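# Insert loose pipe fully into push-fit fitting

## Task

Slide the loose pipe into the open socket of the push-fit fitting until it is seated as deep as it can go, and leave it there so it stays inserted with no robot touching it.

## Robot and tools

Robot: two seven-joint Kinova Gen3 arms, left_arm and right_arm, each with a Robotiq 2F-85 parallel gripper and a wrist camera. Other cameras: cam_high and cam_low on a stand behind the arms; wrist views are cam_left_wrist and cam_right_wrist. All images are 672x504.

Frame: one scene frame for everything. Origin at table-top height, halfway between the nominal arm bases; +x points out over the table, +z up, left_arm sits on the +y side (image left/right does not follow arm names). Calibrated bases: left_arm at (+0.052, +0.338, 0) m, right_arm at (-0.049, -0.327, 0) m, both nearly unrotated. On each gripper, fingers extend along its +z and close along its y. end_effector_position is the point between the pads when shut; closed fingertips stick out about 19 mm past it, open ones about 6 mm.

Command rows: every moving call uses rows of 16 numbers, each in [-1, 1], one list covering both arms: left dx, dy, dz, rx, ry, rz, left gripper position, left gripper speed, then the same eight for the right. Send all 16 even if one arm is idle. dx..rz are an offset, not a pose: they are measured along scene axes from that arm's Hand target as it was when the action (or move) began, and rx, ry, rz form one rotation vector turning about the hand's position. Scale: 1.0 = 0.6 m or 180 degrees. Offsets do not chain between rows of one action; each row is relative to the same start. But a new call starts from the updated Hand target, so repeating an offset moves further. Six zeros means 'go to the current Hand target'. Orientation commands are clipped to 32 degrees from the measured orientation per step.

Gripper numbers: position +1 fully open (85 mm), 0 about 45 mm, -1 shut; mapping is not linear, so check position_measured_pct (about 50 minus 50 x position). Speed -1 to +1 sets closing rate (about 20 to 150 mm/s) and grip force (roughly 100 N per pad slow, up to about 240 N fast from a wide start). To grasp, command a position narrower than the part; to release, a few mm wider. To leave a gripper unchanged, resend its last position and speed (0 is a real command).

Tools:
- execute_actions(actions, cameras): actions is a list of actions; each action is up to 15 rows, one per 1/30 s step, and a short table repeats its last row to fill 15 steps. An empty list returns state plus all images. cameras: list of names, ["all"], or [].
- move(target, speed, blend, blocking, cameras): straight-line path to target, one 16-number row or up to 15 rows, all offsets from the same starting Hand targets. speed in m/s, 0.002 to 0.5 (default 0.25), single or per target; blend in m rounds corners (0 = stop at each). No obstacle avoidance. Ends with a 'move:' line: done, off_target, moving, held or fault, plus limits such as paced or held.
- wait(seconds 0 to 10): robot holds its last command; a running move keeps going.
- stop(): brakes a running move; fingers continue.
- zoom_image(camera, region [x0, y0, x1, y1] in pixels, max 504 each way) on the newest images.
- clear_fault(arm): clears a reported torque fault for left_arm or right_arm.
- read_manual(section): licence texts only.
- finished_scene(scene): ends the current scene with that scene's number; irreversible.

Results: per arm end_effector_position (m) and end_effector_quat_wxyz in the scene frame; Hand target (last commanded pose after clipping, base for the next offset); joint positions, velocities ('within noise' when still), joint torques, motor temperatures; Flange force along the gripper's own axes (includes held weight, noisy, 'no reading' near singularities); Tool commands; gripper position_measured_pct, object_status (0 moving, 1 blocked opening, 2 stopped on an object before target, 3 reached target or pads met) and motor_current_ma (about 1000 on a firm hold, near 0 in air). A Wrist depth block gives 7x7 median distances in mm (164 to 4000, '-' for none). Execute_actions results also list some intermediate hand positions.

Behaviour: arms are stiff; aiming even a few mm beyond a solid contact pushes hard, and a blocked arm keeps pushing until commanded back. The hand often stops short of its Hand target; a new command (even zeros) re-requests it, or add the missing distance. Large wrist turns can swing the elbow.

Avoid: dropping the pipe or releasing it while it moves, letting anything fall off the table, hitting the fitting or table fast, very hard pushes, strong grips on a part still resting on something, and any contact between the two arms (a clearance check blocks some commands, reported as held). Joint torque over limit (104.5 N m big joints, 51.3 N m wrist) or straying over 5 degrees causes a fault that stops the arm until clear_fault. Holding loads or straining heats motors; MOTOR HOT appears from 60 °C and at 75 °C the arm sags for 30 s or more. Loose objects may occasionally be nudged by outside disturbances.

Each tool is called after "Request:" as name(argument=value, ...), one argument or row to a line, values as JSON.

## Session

Request:
execute_actions(
  actions=[],
)

Scene clock: 0.00 s.
left_arm: end_effector_position=(+0.5447, +0.0715, +0.1805) position_measured_pct=0.0 object_status=3 motor_current_ma=0 end_effector_quat_wxyz=(+0.040, +0.553, +0.831, +0.041) | right_arm: end_effector_position=(+0.6219, -0.1475, +0.2945) position_measured_pct=0.0 object_status=3 motor_current_ma=0 end_effector_quat_wxyz=(+0.041, +0.981, +0.003, +0.191)
Joint positions: left_arm=[0.418 0.635 0.135 1.384 -0.18 1.047 1.002] | right_arm=[-0.151 0.755 -0.522 0.904 0.638 1.284 4.089]
Joint velocities: within noise
Joint torques (N m): no reading
Motor temperatures (°C): left_arm=[35 37 30 30 38 36 42] | right_arm=[32 36 28 29 33 37 40]
Flange force (N): no reading
Wrist depth (mm): cam_left_wrist=[308 312 317 321 326 330 335 / 309 313 318 322 327 331 337 / 310 315 319 323 328 333 338 / 311 316 321 325 329 334 339 / 313 318 322 326 330 336 341 / 314 318 323 327 332 337 343 / 315 319 325 328 334 338 344] | cam_right_wrist=[537 550 561 567 581 592 603 / 511 520 530 538 549 558 573 / 487 496 503 512 522 531 543 / 468 473 484 488 498 508 516 / 449 454 463 470 476 487 494 / 430 436 442 449 458 464 471 / 416 422 429 435 440 448 453]
Hand target: left_arm +0.5447, +0.0715, +0.1805; +0.040, +0.553, +0.831, +0.041 | right_arm +0.6219, -0.1475, +0.2945; +0.041, +0.981, +0.003, +0.191
Tool commands: left_gripper/position=+1.0 left_gripper/speed=+1.0 right_gripper/position=+1.0 right_gripper/speed=+1.0

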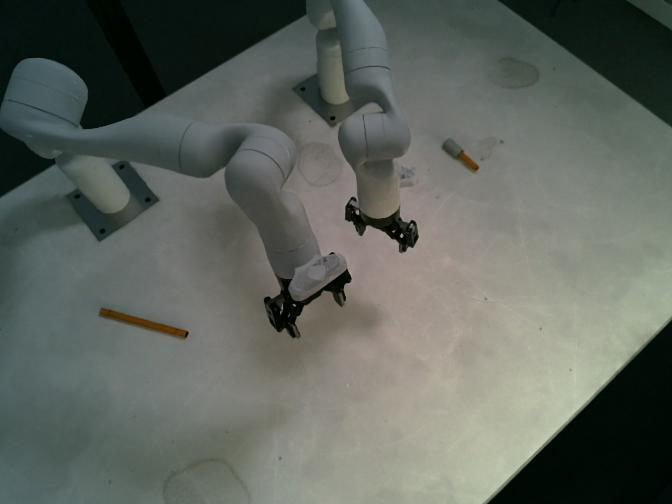

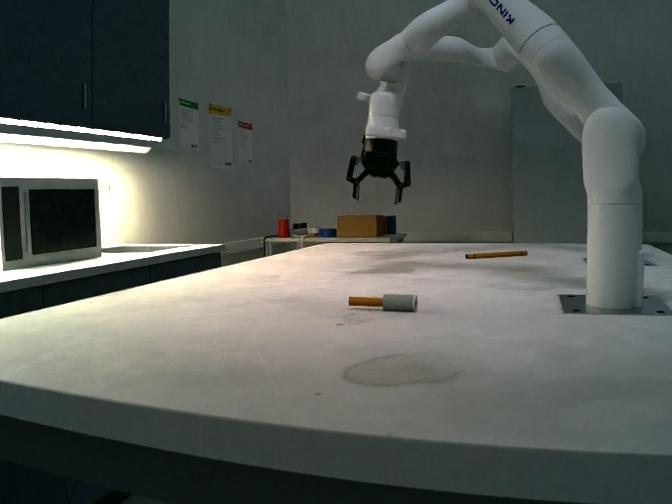

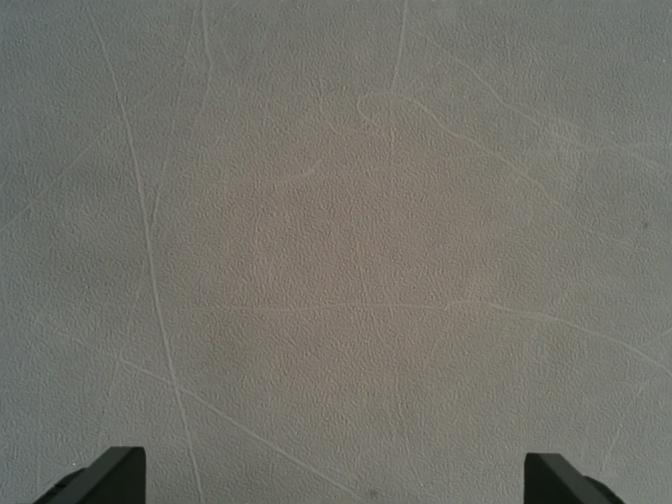

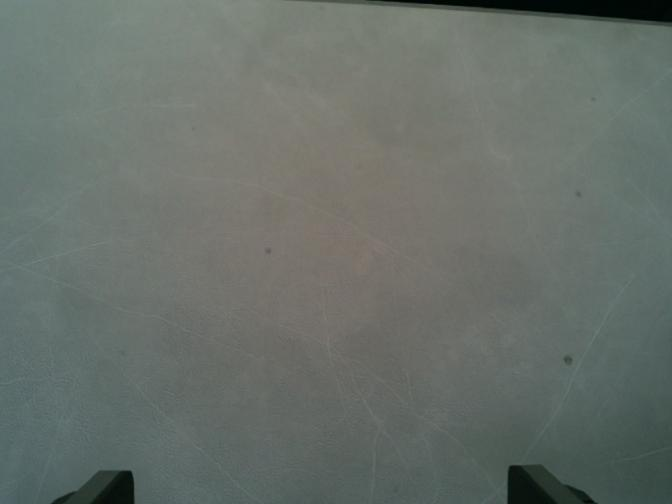

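Request:
move(
  target=[-0.1245, 0.6225, 0.0325, -0.0277, 0.0270, 0.3733, 1, 1, -0.628, -0.509, -0.024, -0.0125, 0.1265, 0.1929, 1, 1],
  speed=0.35,
  cameras=["cam_high", "cam_left_wrist", "cam_right_wrist"],
)

Scene clock: 48.63 s.
left_arm: end_effector_position=(+0.4700, +0.4449, +0.2000) position_measured_pct=0.0 object_status=3 motor_current_ma=0 end_effector_quat_wxyz=(+0.000, +0.000, +1.000, +0.000) | right_arm: end_effector_position=(+0.2451, -0.4529, +0.2801) position_measured_pct=0.0 object_status=3 motor_current_ma=0 end_effector_quat_wxyz=(+0.000, +0.952, +0.306, +0.000)
Joint positions: left_arm=[-0.16 0.399 -0.2 1.715 0.091 1.036 1.177] | right_arm=[0.935 0.089 -0.622 1.862 0.056 1.207 5.596]
Joint torques (N m): left_arm=[-0.06 -16.74 -0.86 -7.41 -0.15 -0.07 -0.05] | right_arm=[-0.75 -9.19 -0.36 -7.05 0.07 -0.09 0.43]
Flange force (N): left_arm=[-3.8 0.6 1.3] | right_arm=[2.3 3.6 -3.5]
Wrist depth (mm): cam_left_wrist=[345 344 344 343 342 343 342 / 346 344 345 344 343 343 343 / 346 345 345 344 344 342 343 / 346 346 345 324 345 344 343 / 347 346 346 345 345 344 344 / 347 347 346 346 346 345 345 / 348 348 347 347 346 346 346] | cam_right_wrist=[423 424 425 428 429 428 432 / 423 423 426 427 428 429 431 / 422 425 425 425 427 429 431 / 422 422 425 424 427 430 431 / 422 424 424 426 426 426 430 / 421 423 424 425 427 429 429 / 421 422 423 425 427 429 429]
Hand target: left_arm +0.4699, +0.4450, +0.2000; +0.000, +0.000, +1.000, +0.000 | right_arm +0.2451, -0.4529, +0.2801; +0.000, +0.952, +0.306, +0.000
Off the commanded pose: left_arm 0.000 m, 0 deg | right_arm 0.000 m, 0 deg.
move: done
Images, in order (width x height): cam_high 672x504, cam_left_wrist 672x504, cam_right_wrist 672x504.

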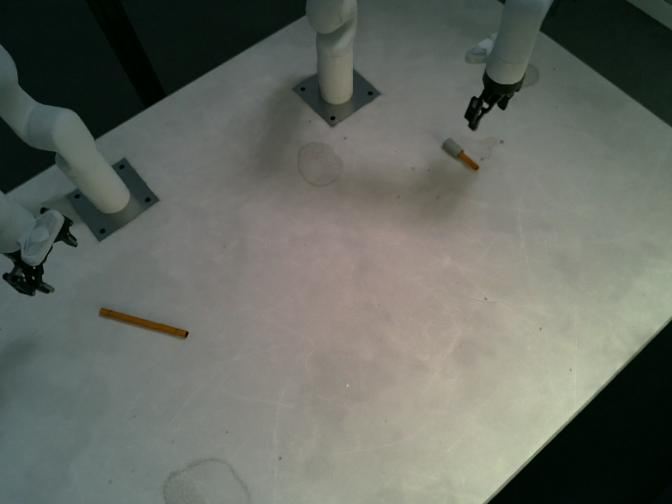

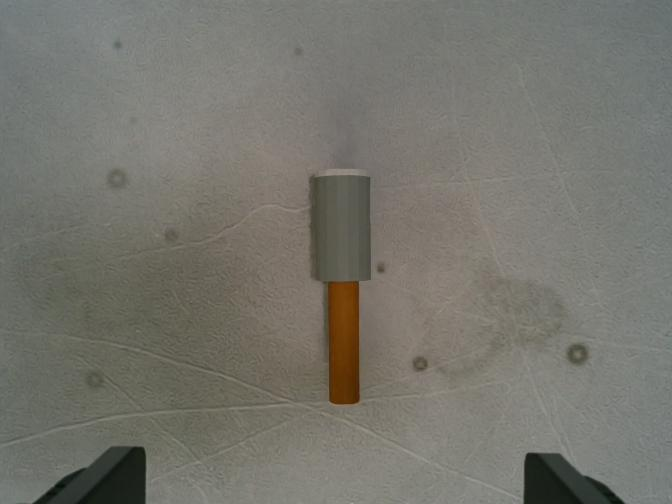

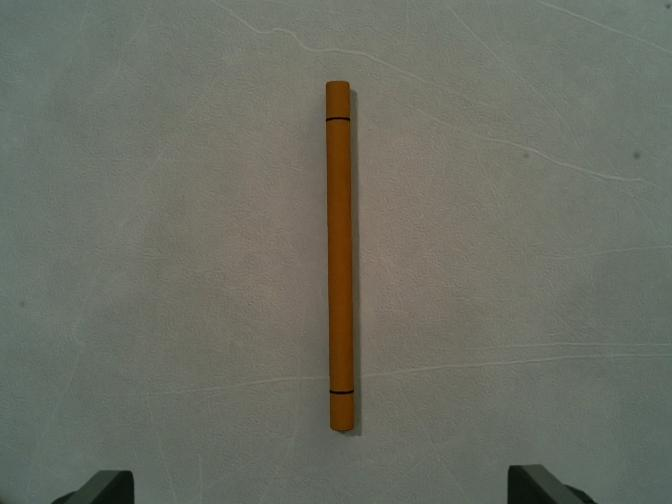

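Request:
move(
  target=[
    [-0.0977, 0.0035, -0.1833, 0, 0, 0.0072, 0.0, 0, 0.1605, 0.0872, -0.3168, 0, 0, -0.0011, -0.33, 0],
    [-0.0977, 0.0035, -0.2883, 0, 0, 0.0072, 0.0, 0, 0.1605, 0.0872, -0.4277, 0, 0, -0.0011, -0.33, 0],
    [-0.0977, 0.0035, -0.2883, 0, 0, 0.0072, -0.8, -1, 0.1605, 0.0872, -0.4277, 0, 0, -0.0011, -1, -1],
  ],
  speed=[0.25, 0.1, 0.05],
  blend=[0.02, 0, 0],
  cameras=["cam_left_wrist", "cam_right_wrist"],
)

Scene clock: 76.87 s.
left_arm: end_effector_position=(+0.4114, +0.4471, +0.0271) position_measured_pct=71.0 object_status=0 motor_current_ma=1000 end_effector_quat_wxyz=(+0.000, -0.012, +1.000, +0.000) | right_arm: end_effector_position=(+0.3414, -0.4006, +0.0235) position_measured_pct=84.8 object_status=2 motor_current_ma=1000 end_effector_quat_wxyz=(+0.000, +0.953, +0.304, +0.000)
Joint positions: left_arm=[-0.254 0.629 -0.143 2.094 0.204 0.431 1.036] | right_arm=[0.473 0.701 -0.451 2.014 0.568 0.551 4.919]
Joint torques (N m): left_arm=[0.19 -10.64 -0.08 -4.29 0.17 -1.66 0] | right_arm=[-0.73 -11.9 -0.97 -3.44 0.54 -1.57 0.4]
Flange force (N): left_arm=[3.8 -0.5 -16.5] | right_arm=[-0.8 0.7 -17.4]
Wrist depth (mm): cam_left_wrist=[173 173 172 172 172 171 171 / 173 173 173 172 172 172 171 / 173 173 173 173 172 172 172 / 174 173 173 173 173 172 172 / 174 174 173 173 173 173 172 / 174 174 174 - 173 173 173 / 174 174 - - - 173 173] | cam_right_wrist=[169 169 170 170 171 172 172 / 169 169 170 170 171 172 172 / 169 169 170 170 171 172 172 / 168 169 169 170 170 171 172 / 168 169 169 - 171 171 171 / 168 169 169 - 170 171 171 / 168 169 169 - 170 171 171]
Hand target: left_arm +0.4113, +0.4471, +0.0271; +0.000, -0.012, +1.000, +0.000 | right_arm +0.3414, -0.4006, +0.0235; +0.000, +0.953, +0.304, +0.000
Off the commanded pose: left_arm 0.000 m, 0 deg | right_arm 0.000 m, 0 deg.
move: done
Images, in order (width x height): cam_left_wrist 672x504, cam_right_wrist 672x504.

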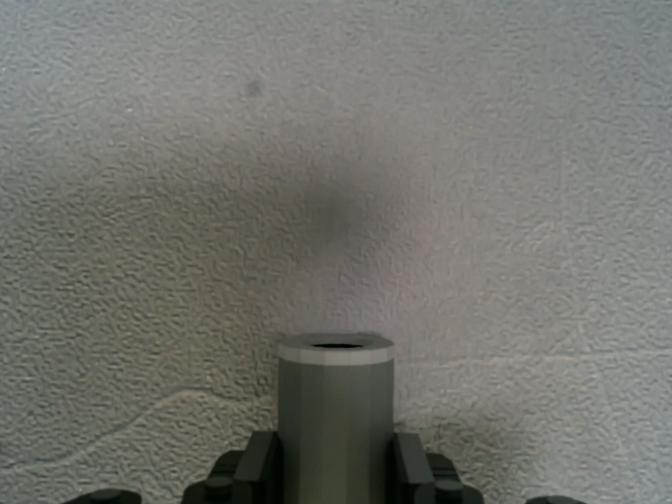

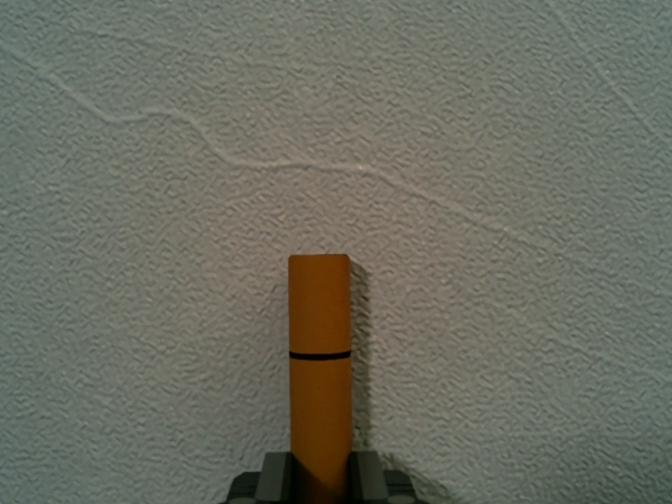

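Request:
move(
  target=[
    [0, 0, 0.0667, 0, 0, 0, -0.8, -1, 0, 0, 0.0667, 0, 0, 0, -1, -1],
    [0.0145, -0.5285, 0.062, 0, 0, 0.4923, -0.8, -1, 0.1257, 0.5460, 0.072, 0.0012, 0.0024, -0.7003, -1, -1],
  ],
  speed=[0.12, 0.38],
  blend=[0.02, 0],
  cameras=["cam_high", "cam_left_wrist"],
)

Request:
zoom_image(
  camera="cam_left_wrist",
  region=[236, 200, 436, 400],
)

Request:
zoom_image(
  camera="cam_high",
  region=[320, 190, 390, 242],
)

Scene clock: 114.90 s.
left_arm: end_effector_position=(+0.4201, +0.1300, +0.0643) position_measured_pct=71.0 object_status=2 motor_current_ma=1000 end_effector_quat_wxyz=(+0.000, +0.707, -0.707, +0.000) | right_arm: end_effector_position=(+0.4168, -0.0730, +0.0667) position_measured_pct=84.8 object_status=2 motor_current_ma=1000 end_effector_quat_wxyz=(-0.002, +0.703, -0.711, -0.002)
Joint positions: left_arm=[0.883 0.681 -0.619 1.9 0.569 0.742 3.075] | right_arm=[-0.565 0.775 0.091 1.525 -0.093 0.843 2.66]
Joint torques (N m): left_arm=[-0.06 -18.12 -3.31 -5.1 -0.12 -0.11 -0.01] | right_arm=[-0.68 -21.2 0.91 -5.4 0.09 -0.06 0.42]
Flange force (N): left_arm=[1.6 -2.4 3.9] | right_arm=[-2.5 -5.6 -0.8]
Wrist depth (mm): cam_left_wrist=[208 208 208 - 208 208 207 / 208 209 208 - 208 208 208 / 209 209 209 - 209 208 208 / 209 209 209 - 209 209 209 / 210 210 210 210 209 209 209 / 210 210 210 - 210 209 209 / 211 210 - - - 210 210] | cam_right_wrist=[210 211 212 212 213 214 215 / 210 211 211 213 214 214 215 / 210 211 212 212 213 214 215 / 210 211 211 212 213 214 215 / 210 211 211 - 213 214 214 / 209 210 211 - 213 214 214 / 210 210 211 - 213 213 215]
Hand target: left_arm +0.4200, +0.1300, +0.0643; +0.000, +0.707, -0.707, +0.000 | right_arm +0.4168, -0.0730, +0.0667; -0.002, +0.703, -0.711, -0.002
Off the commanded pose: left_arm 0.000 m, 0 deg | right_arm 0.000 m, 0 deg.
move: done
Images, in order (width x height): cam_high 672x504, cam_left_wrist 672x504.

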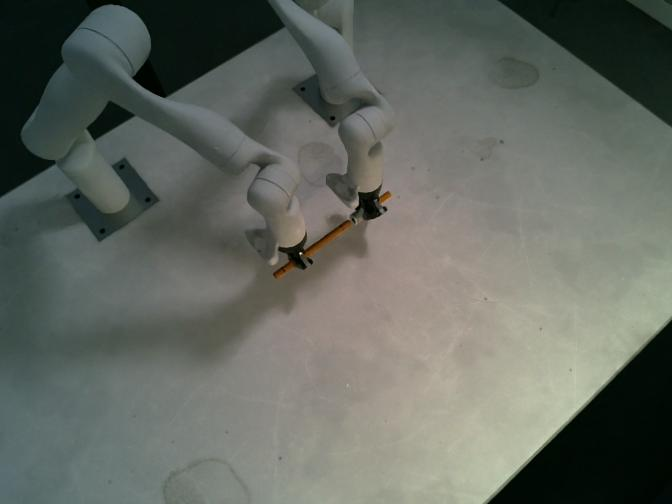

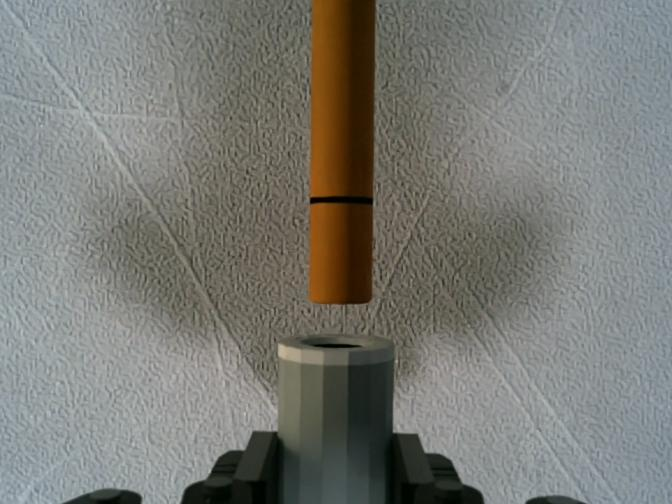

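Scaled by 2.520.

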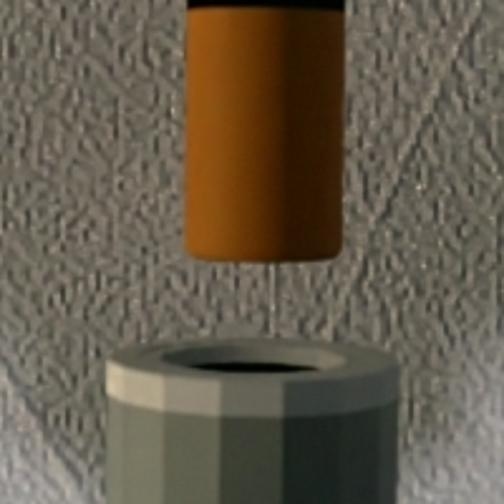

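Scaled by 7.200 from the camera's 672x504 image, which has a finer 960x720 frame.

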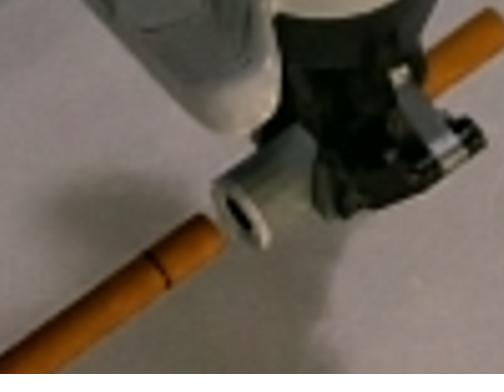

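Request:
zoom_image(
  camera="cam_high",
  region=[325, 200, 375, 238],
)

Scaled by 10.080 from the camera's 672x504 image, which has a finer 960x720 frame.

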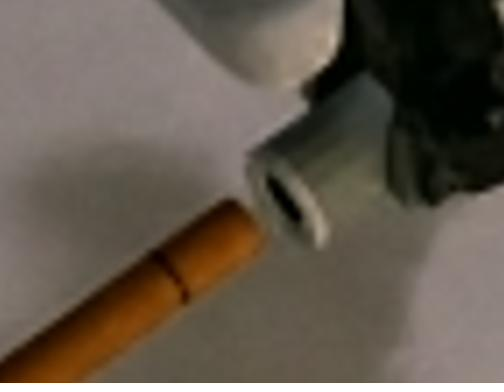

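Request:
move(
  target=[
    [0, 0, 0, 0, 0, 0, -0.8, -1, 0.0012, 0.01, 0, 0, 0, 0, -1, -1],
    [0, 0, 0, 0, 0, 0, -0.8, -1, 0.0012, 0.0217, 0, 0, 0, 0, -1, -1],
  ],
  speed=[0.04, 0.03],
  blend=[0.001, 0],
  cameras=["cam_left_wrist"],
)

Request:
zoom_image(
  camera="cam_left_wrist",
  region=[256, 240, 416, 400],
)

Scene clock: 133.70 s.
left_arm: end_effector_position=(+0.4201, +0.1300, +0.0643) position_measured_pct=71.0 object_status=2 motor_current_ma=1000 end_effector_quat_wxyz=(+0.000, +0.707, -0.707, +0.000) | right_arm: end_effector_position=(+0.4175, -0.0600, +0.0667) position_measured_pct=84.8 object_status=2 motor_current_ma=1000 end_effector_quat_wxyz=(-0.002, +0.703, -0.711, -0.002)
Joint positions: left_arm=[0.883 0.681 -0.619 1.9 0.569 0.742 3.075] | right_arm=[-0.585 0.787 0.093 1.497 -0.094 0.859 2.64]
Joint torques (N m): left_arm=[-0.07 -18.1 -3.31 -5.12 -0.08 -0.13 -0.03] | right_arm=[-0.7 -21.47 0.98 -5.49 0.1 -0.06 0.43]
Flange force (N): left_arm=[1.6 -2.3 3.8] | right_arm=[-2.6 -5.6 -0.8]
Wrist depth (mm): cam_left_wrist=[208 208 208 - 208 208 208 / 209 208 208 - 208 208 208 / 209 209 209 - 208 208 208 / 209 209 209 - 209 209 209 / 210 210 209 - 209 209 209 / 210 210 210 - 210 210 210 / 211 210 - - - 210 210] | cam_right_wrist=[210 211 212 213 213 215 215 / 210 211 212 213 213 214 215 / 210 211 211 213 213 214 215 / 210 211 212 212 213 214 215 / 210 210 211 - 213 213 214 / 209 210 211 - 213 213 214 / 209 210 211 - 213 213 214]
Hand target: left_arm +0.4201, +0.1300, +0.0643; +0.000, +0.707, -0.707, +0.000 | right_arm +0.4175, -0.0600, +0.0667; -0.002, +0.703, -0.711, -0.002
Off the commanded pose: left_arm 0.000 m, 0 deg | right_arm 0.000 m, 0 deg.
move: done
Images, in order (width x height): cam_left_wrist 672x504.

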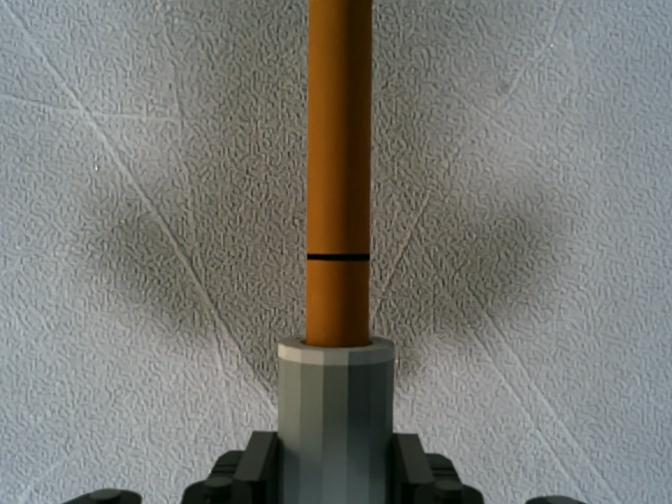

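Scaled by 3.150.

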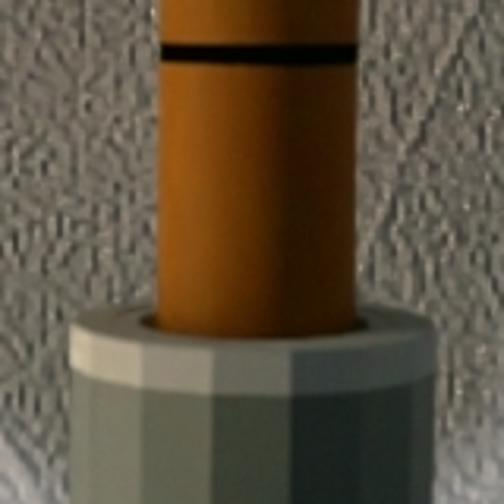

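Request:
move(
  target=[0, 0, 0, 0, 0, 0, -0.8, -1, 0, 0.0367, 0, 0, 0, 0, -1, -1],
  speed=0.04,
  cameras=["cam_left_wrist", "cam_right_wrist"],
)

Request:
zoom_image(
  camera="cam_left_wrist",
  region=[256, 280, 416, 400],
)

Scene clock: 137.97 s.
left_arm: end_effector_position=(+0.4200, +0.1300, +0.0643) position_measured_pct=71.0 object_status=2 motor_current_ma=1000 end_effector_quat_wxyz=(+0.000, +0.707, -0.707, +0.000) | right_arm: end_effector_position=(+0.4175, -0.0380, +0.0667) position_measured_pct=84.8 object_status=2 motor_current_ma=1000 end_effector_quat_wxyz=(-0.002, +0.703, -0.711, -0.002)
Joint positions: left_arm=[0.883 0.681 -0.619 1.9 0.569 0.742 3.075] | right_arm=[-0.619 0.808 0.095 1.45 -0.096 0.884 2.605]
Joint torques (N m): left_arm=[7.57 -22.26 5.22 -10.42 4.66 0.5 -0.03] | right_arm=[-10.66 -24.76 -8.22 -12.39 -4.38 -3.81 0.36]
Flange force (N): left_arm=[-18.6 -3.3 3.7] | right_arm=[19.0 -5.3 -1.5]
Wrist depth (mm): cam_left_wrist=[208 208 207 - 207 207 207 / 208 208 208 - 208 207 207 / 208 208 208 - 208 208 208 / 209 209 209 - 209 209 208 / 209 209 209 - 209 209 209 / 210 210 210 - 210 210 209 / 210 210 - - - 210 210] | cam_right_wrist=[210 211 212 213 213 215 215 / 210 211 211 212 213 214 215 / 210 211 211 212 213 214 215 / 209 210 211 212 213 214 215 / 209 210 211 - 212 213 214 / 209 210 211 - 213 213 214 / 209 209 210 - 212 213 214]
Hand target: left_arm +0.4201, +0.1300, +0.0643; +0.000, +0.707, -0.707, +0.000 | right_arm +0.4175, -0.0380, +0.0667; -0.002, +0.703, -0.711, -0.002
Off the commanded pose: left_arm 0.000 m, 0 deg | right_arm 0.000 m, 0 deg.
move: done
Images, in order (width x height): cam_left_wrist 672x504, cam_right_wrist 672x504.

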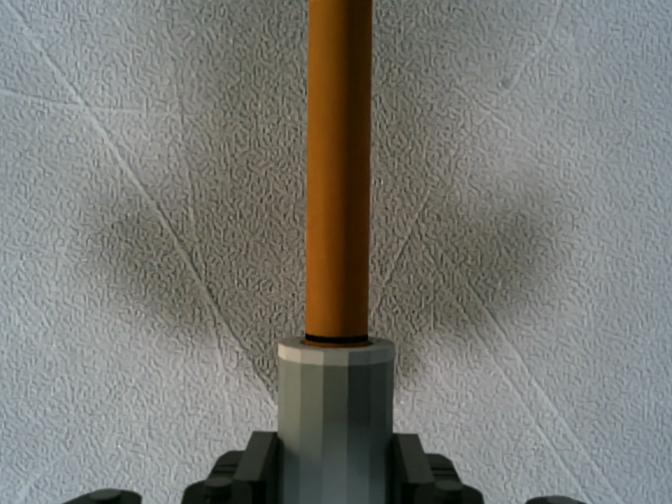

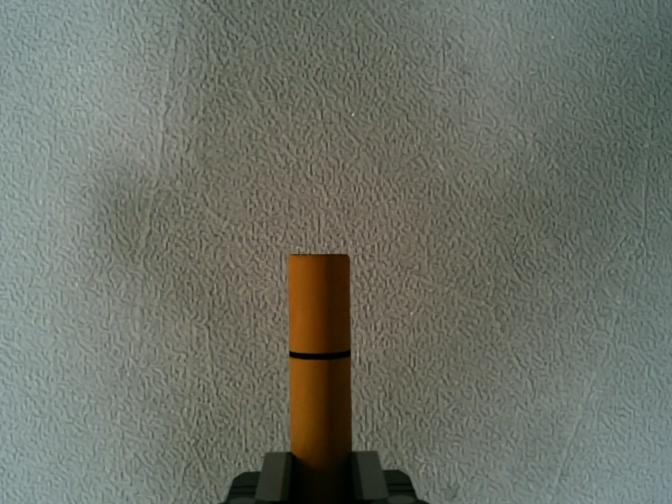

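Scaled by 3.150.

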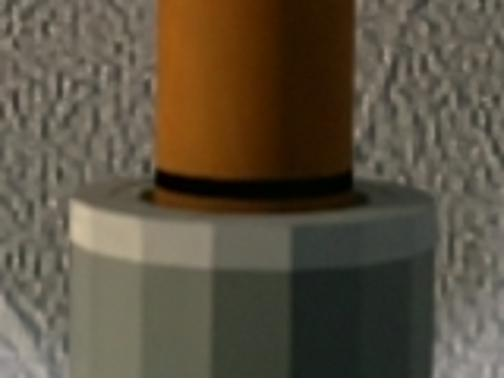

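Request:
move(
  target=[0, 0, 0, 0, 0, 0, -0.8, -1, 0, 0.0092, 0, 0, 0, 0, -1, -1],
  speed=0.03,
  cameras=["cam_left_wrist"],
)

Request:
zoom_image(
  camera="cam_left_wrist",
  region=[256, 280, 416, 400],
)

Scene clock: 141.07 s.
left_arm: end_effector_position=(+0.4201, +0.1302, +0.0643) position_measured_pct=71.0 object_status=2 motor_current_ma=1000 end_effector_quat_wxyz=(-0.001, +0.707, -0.707, +0.000) | right_arm: end_effector_position=(+0.4176, -0.0326, +0.0667) position_measured_pct=84.8 object_status=2 motor_current_ma=1000 end_effector_quat_wxyz=(-0.002, +0.703, -0.711, -0.002)
Joint positions: left_arm=[0.883 0.681 -0.619 1.901 0.569 0.742 3.075] | right_arm=[-0.627 0.813 0.096 1.438 -0.096 0.891 2.597]
Joint torques (N m): left_arm=[16.64 -27.1 15.33 -16.83 10.35 1.1 -0.01] | right_arm=[-22.87 -28.47 -19.22 -20.44 -9.77 -8.29 0.33]
Flange force (N): left_arm=[-42.7 -4.2 3.1] | right_arm=[45.1 -5.8 -2.0]
Wrist depth (mm): cam_left_wrist=[207 207 207 - 207 207 207 / 208 208 208 - 207 207 207 / 208 208 208 - 208 208 208 / 209 209 209 - 209 208 208 / 209 209 209 - 209 209 209 / 210 210 210 - 209 210 209 / 210 210 - - - 210 210] | cam_right_wrist=[210 211 212 213 214 214 215 / 210 210 211 212 213 214 215 / 209 211 211 212 213 214 215 / 209 210 211 212 213 213 214 / 209 210 211 - 212 213 214 / 208 209 210 - 212 213 213 / 208 210 210 - 212 213 214]
Hand target: left_arm +0.4201, +0.1300, +0.0643; +0.000, +0.707, -0.707, +0.000 | right_arm +0.4175, -0.0324, +0.0667; -0.002, +0.703, -0.711, -0.002
Off the commanded pose: left_arm 0.000 m, 0 deg | right_arm 0.000 m, 0 deg.
move: done
Images, in order (width x height): cam_left_wrist 672x504.

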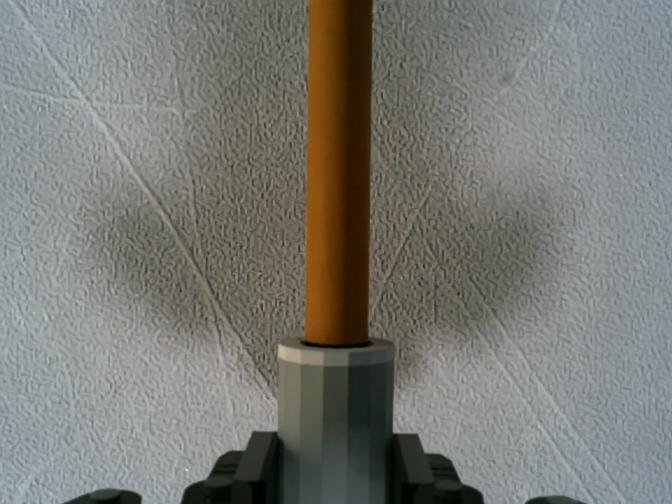

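Scaled by 3.150.

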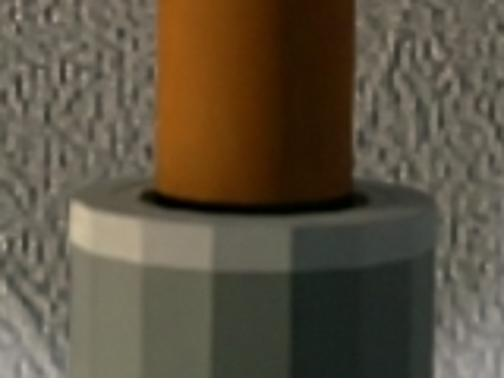

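Request:
move(
  target=[
    [0, 0, 0, 0, 0, 0, -0.8, -1, 0, -0.0108, 0, 0, 0, 0, -1, -1],
    [0, 0, -0.0605, 0, 0, 0, -0.8, -1, 0, -0.0108, -0.0605, 0, 0, 0, -1, -1],
    [0, 0, -0.0605, 0, 0, 0, 0.0, -0.5, 0, -0.0108, -0.0605, 0, 0, 0, -1, -1],
    [0, 0, -0.0605, 0, 0, 0, 0.0, -0.5, 0, -0.0108, -0.0678, 0.0104, 0, 0, -1, -1],
    [0, 0, -0.0605, 0, 0, 0, 0.0, -0.5, 0, -0.0108, -0.0674, 0.0104, 0, 0, -0.33, -0.5],
    [0, 0, 0.0895, 0, 0, 0, 0.0, -0.5, 0, -0.0108, 0.0826, 0.0104, 0, 0, -0.33, -0.5],
  ],
  speed=[0.03, 0.06, 0.03, 0.03, 0.03, 0.14],
  cameras=["cam_high", "cam_left_wrist", "cam_right_wrist"],
)

Request:
zoom_image(
  camera="cam_left_wrist",
  region=[266, 250, 406, 360],
)

Scene clock: 164.10 s.
left_arm: end_effector_position=(+0.4201, +0.1300, +0.1180) position_measured_pct=49.8 object_status=3 motor_current_ma=0 end_effector_quat_wxyz=(+0.000, +0.707, -0.707, +0.000) | right_arm: end_effector_position=(+0.4175, -0.0389, +0.1163) position_measured_pct=66.7 object_status=3 motor_current_ma=0 end_effector_quat_wxyz=(-0.014, +0.703, -0.711, -0.014)
Joint positions: left_arm=[0.933 0.587 -0.687 1.848 0.474 0.875 3.154] | right_arm=[-0.595 0.726 0.081 1.43 -0.106 0.969 2.622]
Joint torques (N m): left_arm=[-0.06 -17.03 -3.22 -6.01 -0.09 -0.12 0.02] | right_arm=[-0.64 -20.98 0.79 -6.2 0.07 -0.09 0.42]
Flange force (N): left_arm=[1.7 -2.8 2.8] | right_arm=[-2.7 -5.2 -1.8]
Wrist depth (mm): cam_left_wrist=[261 261 260 261 261 260 260 / 262 262 262 261 261 261 261 / 263 262 262 262 262 262 262 / 263 263 263 262 262 262 262 / 264 263 263 240 263 263 263 / 264 264 264 239 264 263 263 / 265 265 264 239 264 264 264] | cam_right_wrist=[255 256 257 258 258 260 261 / 255 257 257 258 259 261 261 / 257 257 258 260 260 261 262 / 257 258 259 260 261 262 263 / 257 258 260 261 262 263 264 / 258 260 260 261 262 264 264 / 258 260 261 262 263 264 265]
Hand target: left_arm +0.4201, +0.1300, +0.1180; +0.000, +0.707, -0.707, +0.000 | right_arm +0.4175, -0.0389, +0.1163; -0.014, +0.703, -0.711, -0.014
Off the commanded pose: left_arm 0.000 m, 0 deg | right_arm 0.000 m, 0 deg.
move: done
Images, in order (width x height): cam_high 672x504, cam_left_wrist 672x504, cam_right_wrist 672x504.

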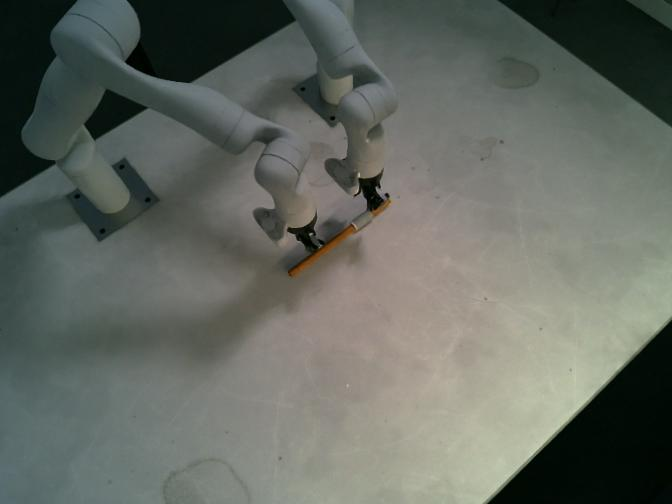

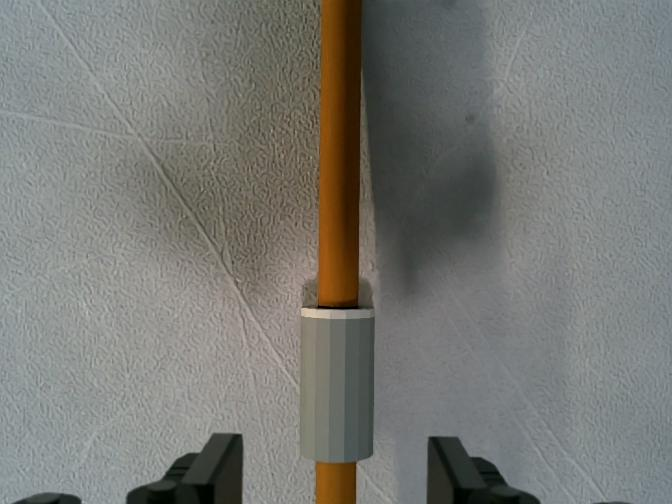

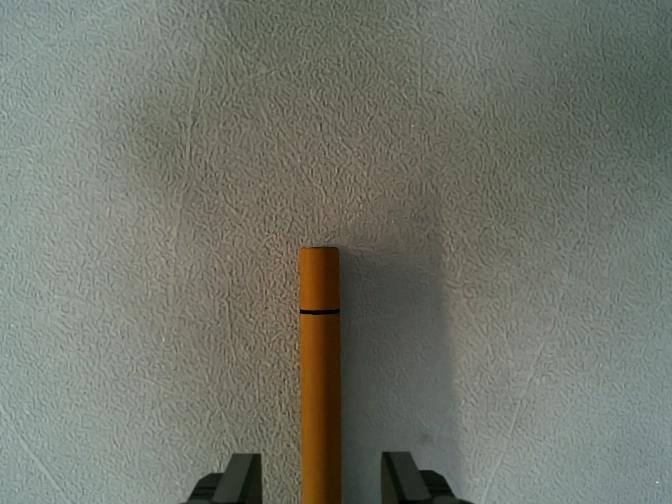

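Scaled by 3.600.

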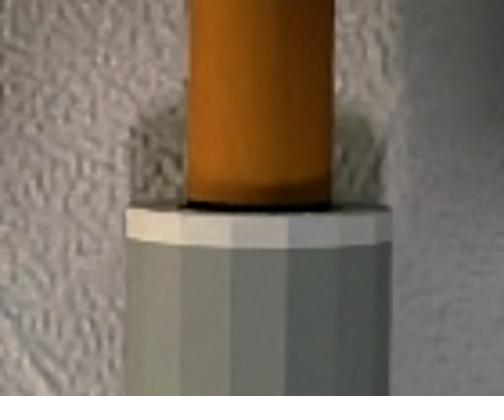

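Request:
finished_scene(
  scene=2,
)

The scene is finished: the task was done.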